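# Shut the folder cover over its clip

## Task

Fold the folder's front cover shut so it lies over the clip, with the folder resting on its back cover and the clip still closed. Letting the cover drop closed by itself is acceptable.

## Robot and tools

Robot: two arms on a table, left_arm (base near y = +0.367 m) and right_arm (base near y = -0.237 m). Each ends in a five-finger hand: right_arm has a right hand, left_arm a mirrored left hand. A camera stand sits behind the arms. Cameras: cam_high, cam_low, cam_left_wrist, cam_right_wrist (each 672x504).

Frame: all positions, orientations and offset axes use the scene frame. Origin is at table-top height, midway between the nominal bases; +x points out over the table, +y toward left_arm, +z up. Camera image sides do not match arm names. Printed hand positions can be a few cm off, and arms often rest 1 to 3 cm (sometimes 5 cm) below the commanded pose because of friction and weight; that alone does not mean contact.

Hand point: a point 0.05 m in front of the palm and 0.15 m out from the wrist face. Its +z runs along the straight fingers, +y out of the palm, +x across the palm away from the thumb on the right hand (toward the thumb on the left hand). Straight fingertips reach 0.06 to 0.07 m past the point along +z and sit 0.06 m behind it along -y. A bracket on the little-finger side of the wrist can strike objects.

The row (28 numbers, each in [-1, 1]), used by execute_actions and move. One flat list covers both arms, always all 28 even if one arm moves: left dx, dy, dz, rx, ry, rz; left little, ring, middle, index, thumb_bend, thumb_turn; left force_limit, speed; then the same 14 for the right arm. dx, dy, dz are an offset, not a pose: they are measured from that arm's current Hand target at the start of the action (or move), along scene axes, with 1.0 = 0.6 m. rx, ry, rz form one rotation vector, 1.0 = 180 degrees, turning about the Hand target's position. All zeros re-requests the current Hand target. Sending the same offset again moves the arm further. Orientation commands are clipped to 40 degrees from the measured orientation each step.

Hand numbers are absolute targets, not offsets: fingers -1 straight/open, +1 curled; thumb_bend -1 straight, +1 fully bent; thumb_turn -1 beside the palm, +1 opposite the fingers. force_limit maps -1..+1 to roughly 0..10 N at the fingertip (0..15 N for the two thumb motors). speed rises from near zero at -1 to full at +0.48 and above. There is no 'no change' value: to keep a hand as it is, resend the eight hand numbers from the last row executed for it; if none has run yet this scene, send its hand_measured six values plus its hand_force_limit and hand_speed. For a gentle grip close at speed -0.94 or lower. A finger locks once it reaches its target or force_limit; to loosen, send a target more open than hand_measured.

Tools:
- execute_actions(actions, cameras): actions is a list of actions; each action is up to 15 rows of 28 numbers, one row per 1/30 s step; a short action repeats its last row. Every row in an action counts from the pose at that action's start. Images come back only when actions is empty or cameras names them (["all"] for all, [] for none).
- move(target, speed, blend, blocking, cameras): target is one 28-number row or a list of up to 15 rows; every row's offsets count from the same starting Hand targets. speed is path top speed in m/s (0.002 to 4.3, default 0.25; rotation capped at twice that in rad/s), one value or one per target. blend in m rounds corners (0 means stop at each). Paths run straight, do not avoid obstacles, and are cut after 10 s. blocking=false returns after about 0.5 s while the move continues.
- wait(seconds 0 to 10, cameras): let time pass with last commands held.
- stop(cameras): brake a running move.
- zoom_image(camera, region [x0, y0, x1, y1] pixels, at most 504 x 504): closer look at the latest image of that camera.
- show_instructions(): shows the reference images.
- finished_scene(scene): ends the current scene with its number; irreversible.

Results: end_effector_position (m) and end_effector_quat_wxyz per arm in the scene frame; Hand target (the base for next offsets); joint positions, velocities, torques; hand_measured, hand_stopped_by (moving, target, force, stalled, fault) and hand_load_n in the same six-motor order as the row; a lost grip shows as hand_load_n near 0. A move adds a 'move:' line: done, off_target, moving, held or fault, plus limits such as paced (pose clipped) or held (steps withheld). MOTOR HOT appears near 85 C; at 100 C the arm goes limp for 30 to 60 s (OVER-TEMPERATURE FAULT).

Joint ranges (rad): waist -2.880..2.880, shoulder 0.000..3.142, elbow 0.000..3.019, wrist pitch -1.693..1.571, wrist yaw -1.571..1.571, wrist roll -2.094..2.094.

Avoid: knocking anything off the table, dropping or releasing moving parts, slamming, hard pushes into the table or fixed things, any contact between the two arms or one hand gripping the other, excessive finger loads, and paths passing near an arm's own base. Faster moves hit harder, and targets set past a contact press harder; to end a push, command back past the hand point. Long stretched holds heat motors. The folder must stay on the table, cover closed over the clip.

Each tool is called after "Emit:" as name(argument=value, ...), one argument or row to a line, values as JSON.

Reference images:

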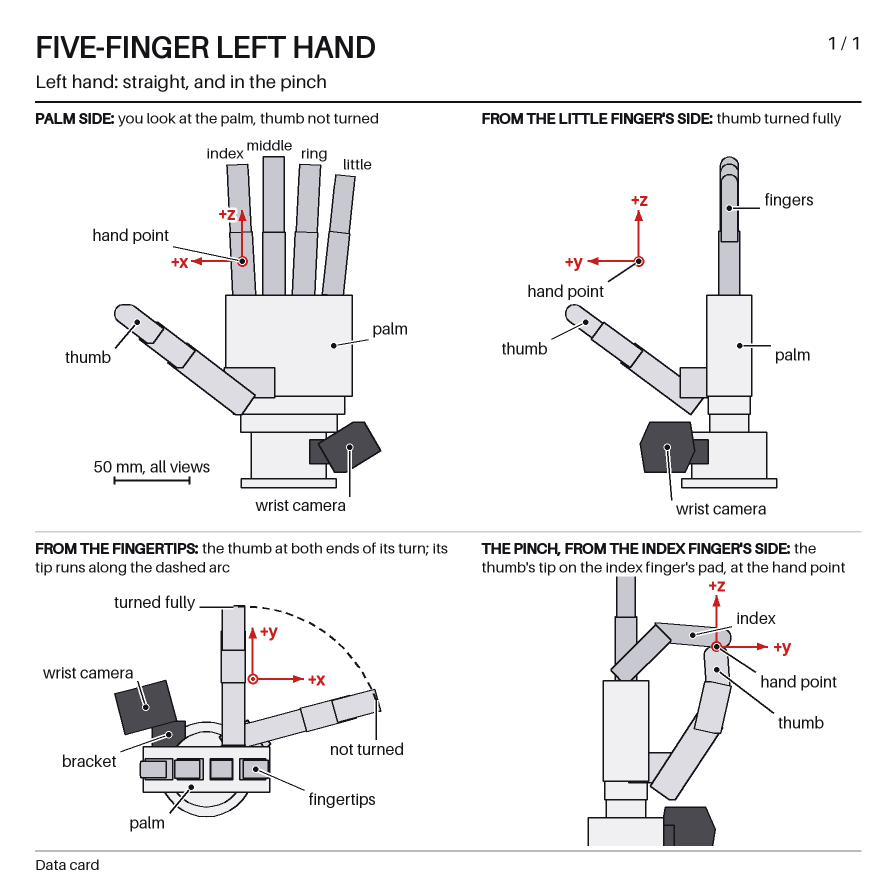

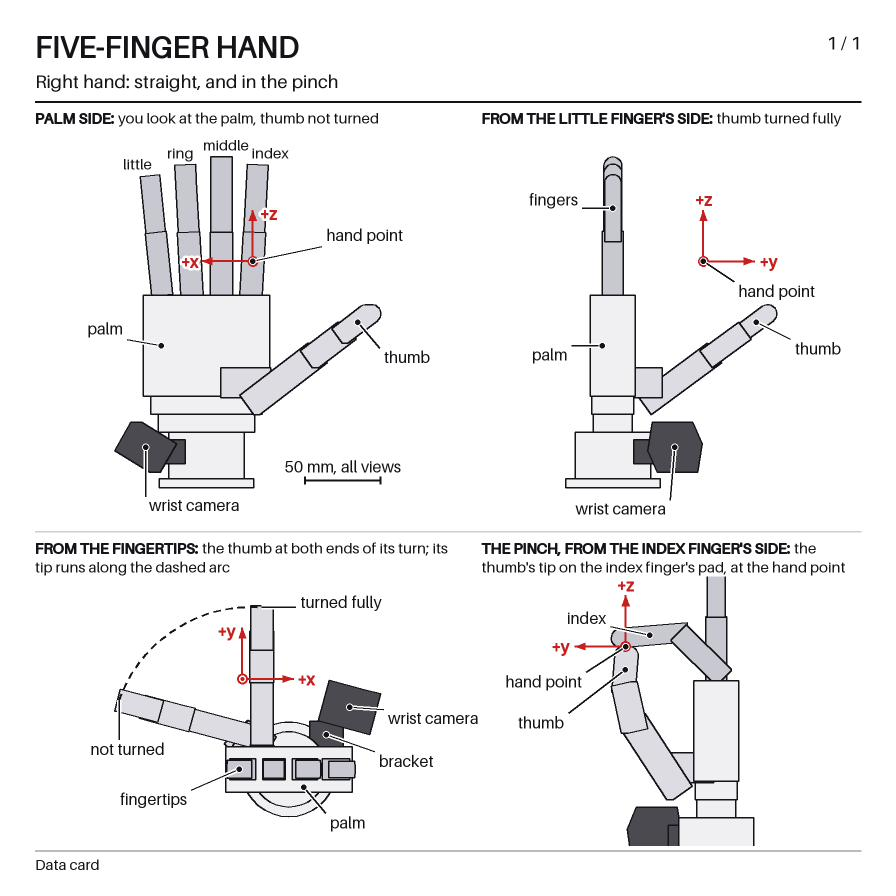

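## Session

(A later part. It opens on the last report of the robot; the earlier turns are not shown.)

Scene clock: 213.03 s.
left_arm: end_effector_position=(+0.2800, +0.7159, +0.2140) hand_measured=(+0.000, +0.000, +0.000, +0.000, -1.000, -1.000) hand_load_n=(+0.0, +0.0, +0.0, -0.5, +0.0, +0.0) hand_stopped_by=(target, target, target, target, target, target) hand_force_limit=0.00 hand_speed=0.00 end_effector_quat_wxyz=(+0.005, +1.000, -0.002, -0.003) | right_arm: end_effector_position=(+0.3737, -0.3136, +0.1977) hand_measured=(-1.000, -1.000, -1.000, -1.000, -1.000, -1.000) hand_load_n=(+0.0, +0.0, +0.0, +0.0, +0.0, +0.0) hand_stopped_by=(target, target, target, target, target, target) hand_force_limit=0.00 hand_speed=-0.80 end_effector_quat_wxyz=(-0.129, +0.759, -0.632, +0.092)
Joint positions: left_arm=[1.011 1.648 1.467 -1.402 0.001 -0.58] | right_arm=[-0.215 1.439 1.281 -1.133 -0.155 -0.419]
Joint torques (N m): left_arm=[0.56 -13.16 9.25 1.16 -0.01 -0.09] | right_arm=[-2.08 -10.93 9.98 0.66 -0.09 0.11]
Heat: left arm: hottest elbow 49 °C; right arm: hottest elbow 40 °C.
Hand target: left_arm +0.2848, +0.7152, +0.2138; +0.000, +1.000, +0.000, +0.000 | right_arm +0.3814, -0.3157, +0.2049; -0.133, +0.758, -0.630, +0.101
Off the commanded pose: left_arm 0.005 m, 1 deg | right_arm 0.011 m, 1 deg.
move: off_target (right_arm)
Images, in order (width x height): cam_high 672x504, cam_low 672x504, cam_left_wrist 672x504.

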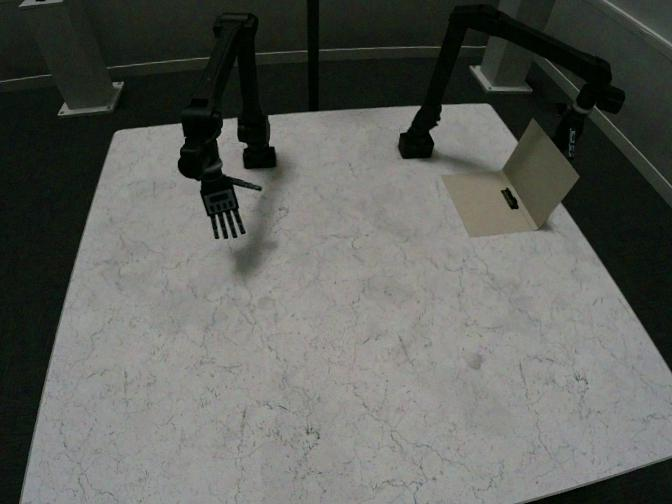

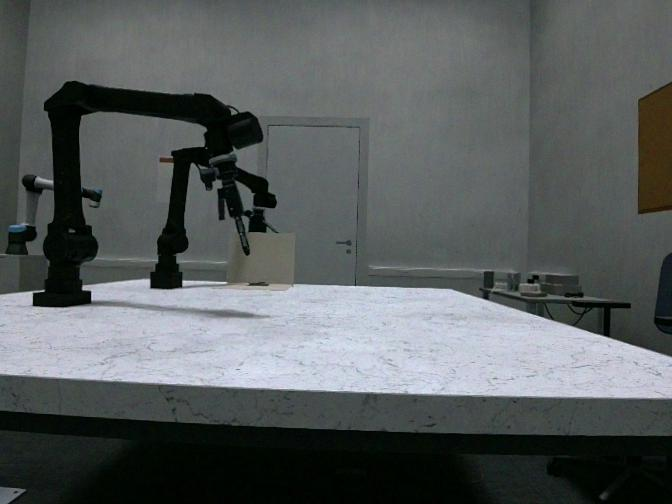

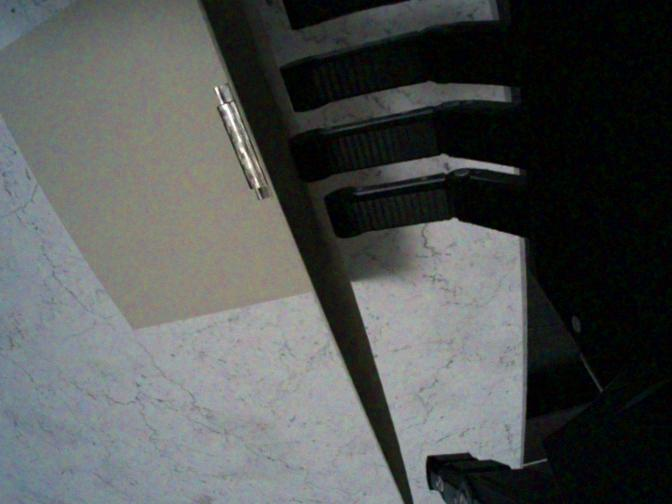

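Emit:
move(
  target=[
    [0,-0.089,-0.003,0,0,0,0,0,0,0,-1,-1,0,0,0,0,0,0,0,0,-1,-1,-1,-1,-1,-1,0,-0.8],
    [0,-0.147,-0.0147,0,0,0,0,0,0,0,-1,-1,0,0,0,0,0,0,0,0,-1,-1,-1,-1,-1,-1,0,-0.8],
    [0,-0.23,-0.045,0,0,0,0,0,0,0,-1,-1,0,0,0,0,0,0,0,0,-1,-1,-1,-1,-1,-1,0,-0.8],
  ],
  cameras=["cam_left_wrist","cam_high","cam_low"],
  speed=0.08,
  blend=[0.01,0.01,0],
)

Emit:
zoom_image(
  camera="cam_high",
  region=[420, 110, 672, 310],
)

Scene clock: 229.27 s.
left_arm: end_effector_position=(+0.2805, +0.5778, +0.1857) hand_measured=(+0.000, +0.000, +0.000, +0.000, -1.000, -1.000) hand_load_n=(+0.0, +0.0, +0.0, +0.5, -0.5, +0.0) hand_stopped_by=(target, target, target, target, target, target) hand_force_limit=0.00 hand_speed=0.00 end_effector_quat_wxyz=(+0.006, +1.000, -0.002, -0.006) | right_arm: end_effector_position=(+0.3737, -0.3136, +0.1977) hand_measured=(-1.000, -1.000, -1.000, -1.000, -1.000, -1.000) hand_load_n=(+0.0, +0.0, +0.0, -0.5, +0.0, +0.0) hand_stopped_by=(target, target, target, target, target, target) hand_force_limit=0.00 hand_speed=-0.80 end_effector_quat_wxyz=(-0.129, +0.759, -0.632, +0.092)
Joint positions: left_arm=[0.81 1.395 1.105 -1.298 0.001 -0.78] | right_arm=[-0.215 1.439 1.281 -1.133 -0.155 -0.419]
Joint torques (N m): left_arm=[0.62 -9.17 9.2 1.31 -0.05 -0.17] | right_arm=[-2.2 -10.87 9.96 0.65 -0.08 0.11]
Heat: left arm: hottest elbow 49 °C; right arm: hottest elbow 40 °C.
Hand target: left_arm +0.2846, +0.5772, +0.1868; +0.000, +1.000, +0.000, +0.000 | right_arm +0.3814, -0.3157, +0.2049; -0.133, +0.758, -0.630, +0.101
Off the commanded pose: left_arm 0.004 m, 1 deg | right_arm 0.011 m, 1 deg.
move: off_target (right_arm)
Images, in order (width x height): cam_high 672x504, cam_low 672x504, cam_left_wrist 672x504.

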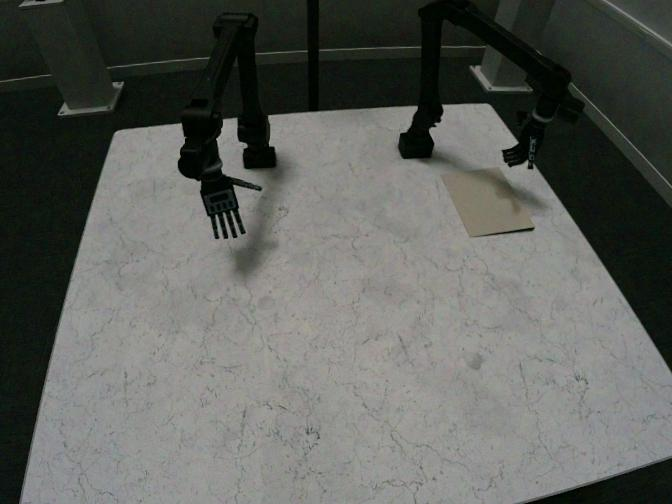

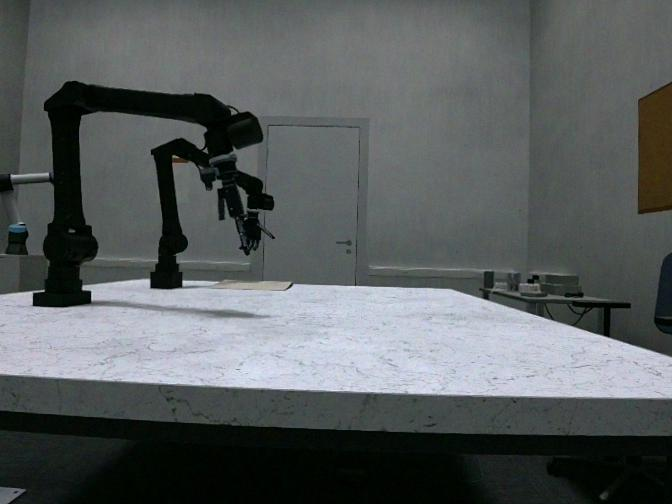

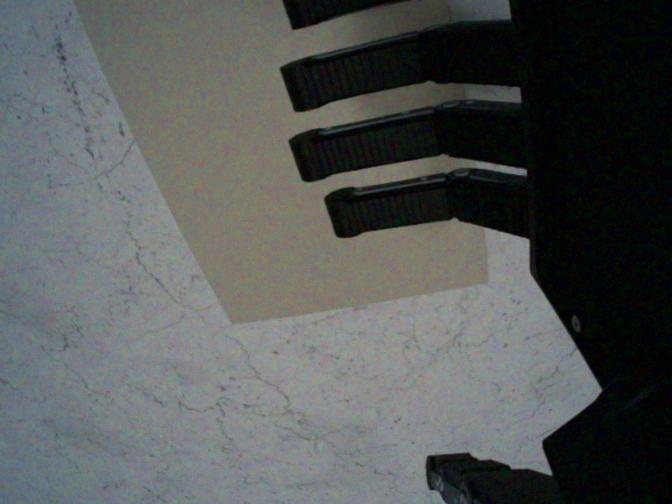

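Scaled by 2.000.

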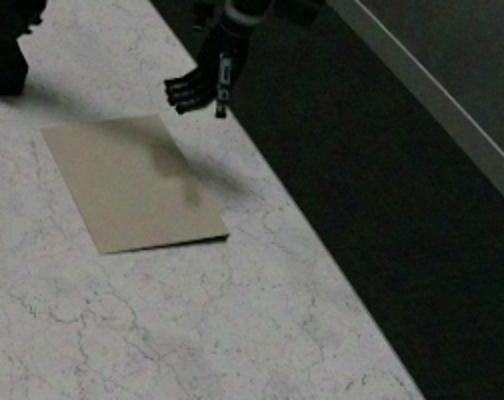

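Closed as in scene 1.

Emit:
finished_scene(
  scene=2,
)

The scene is finished: the task was done.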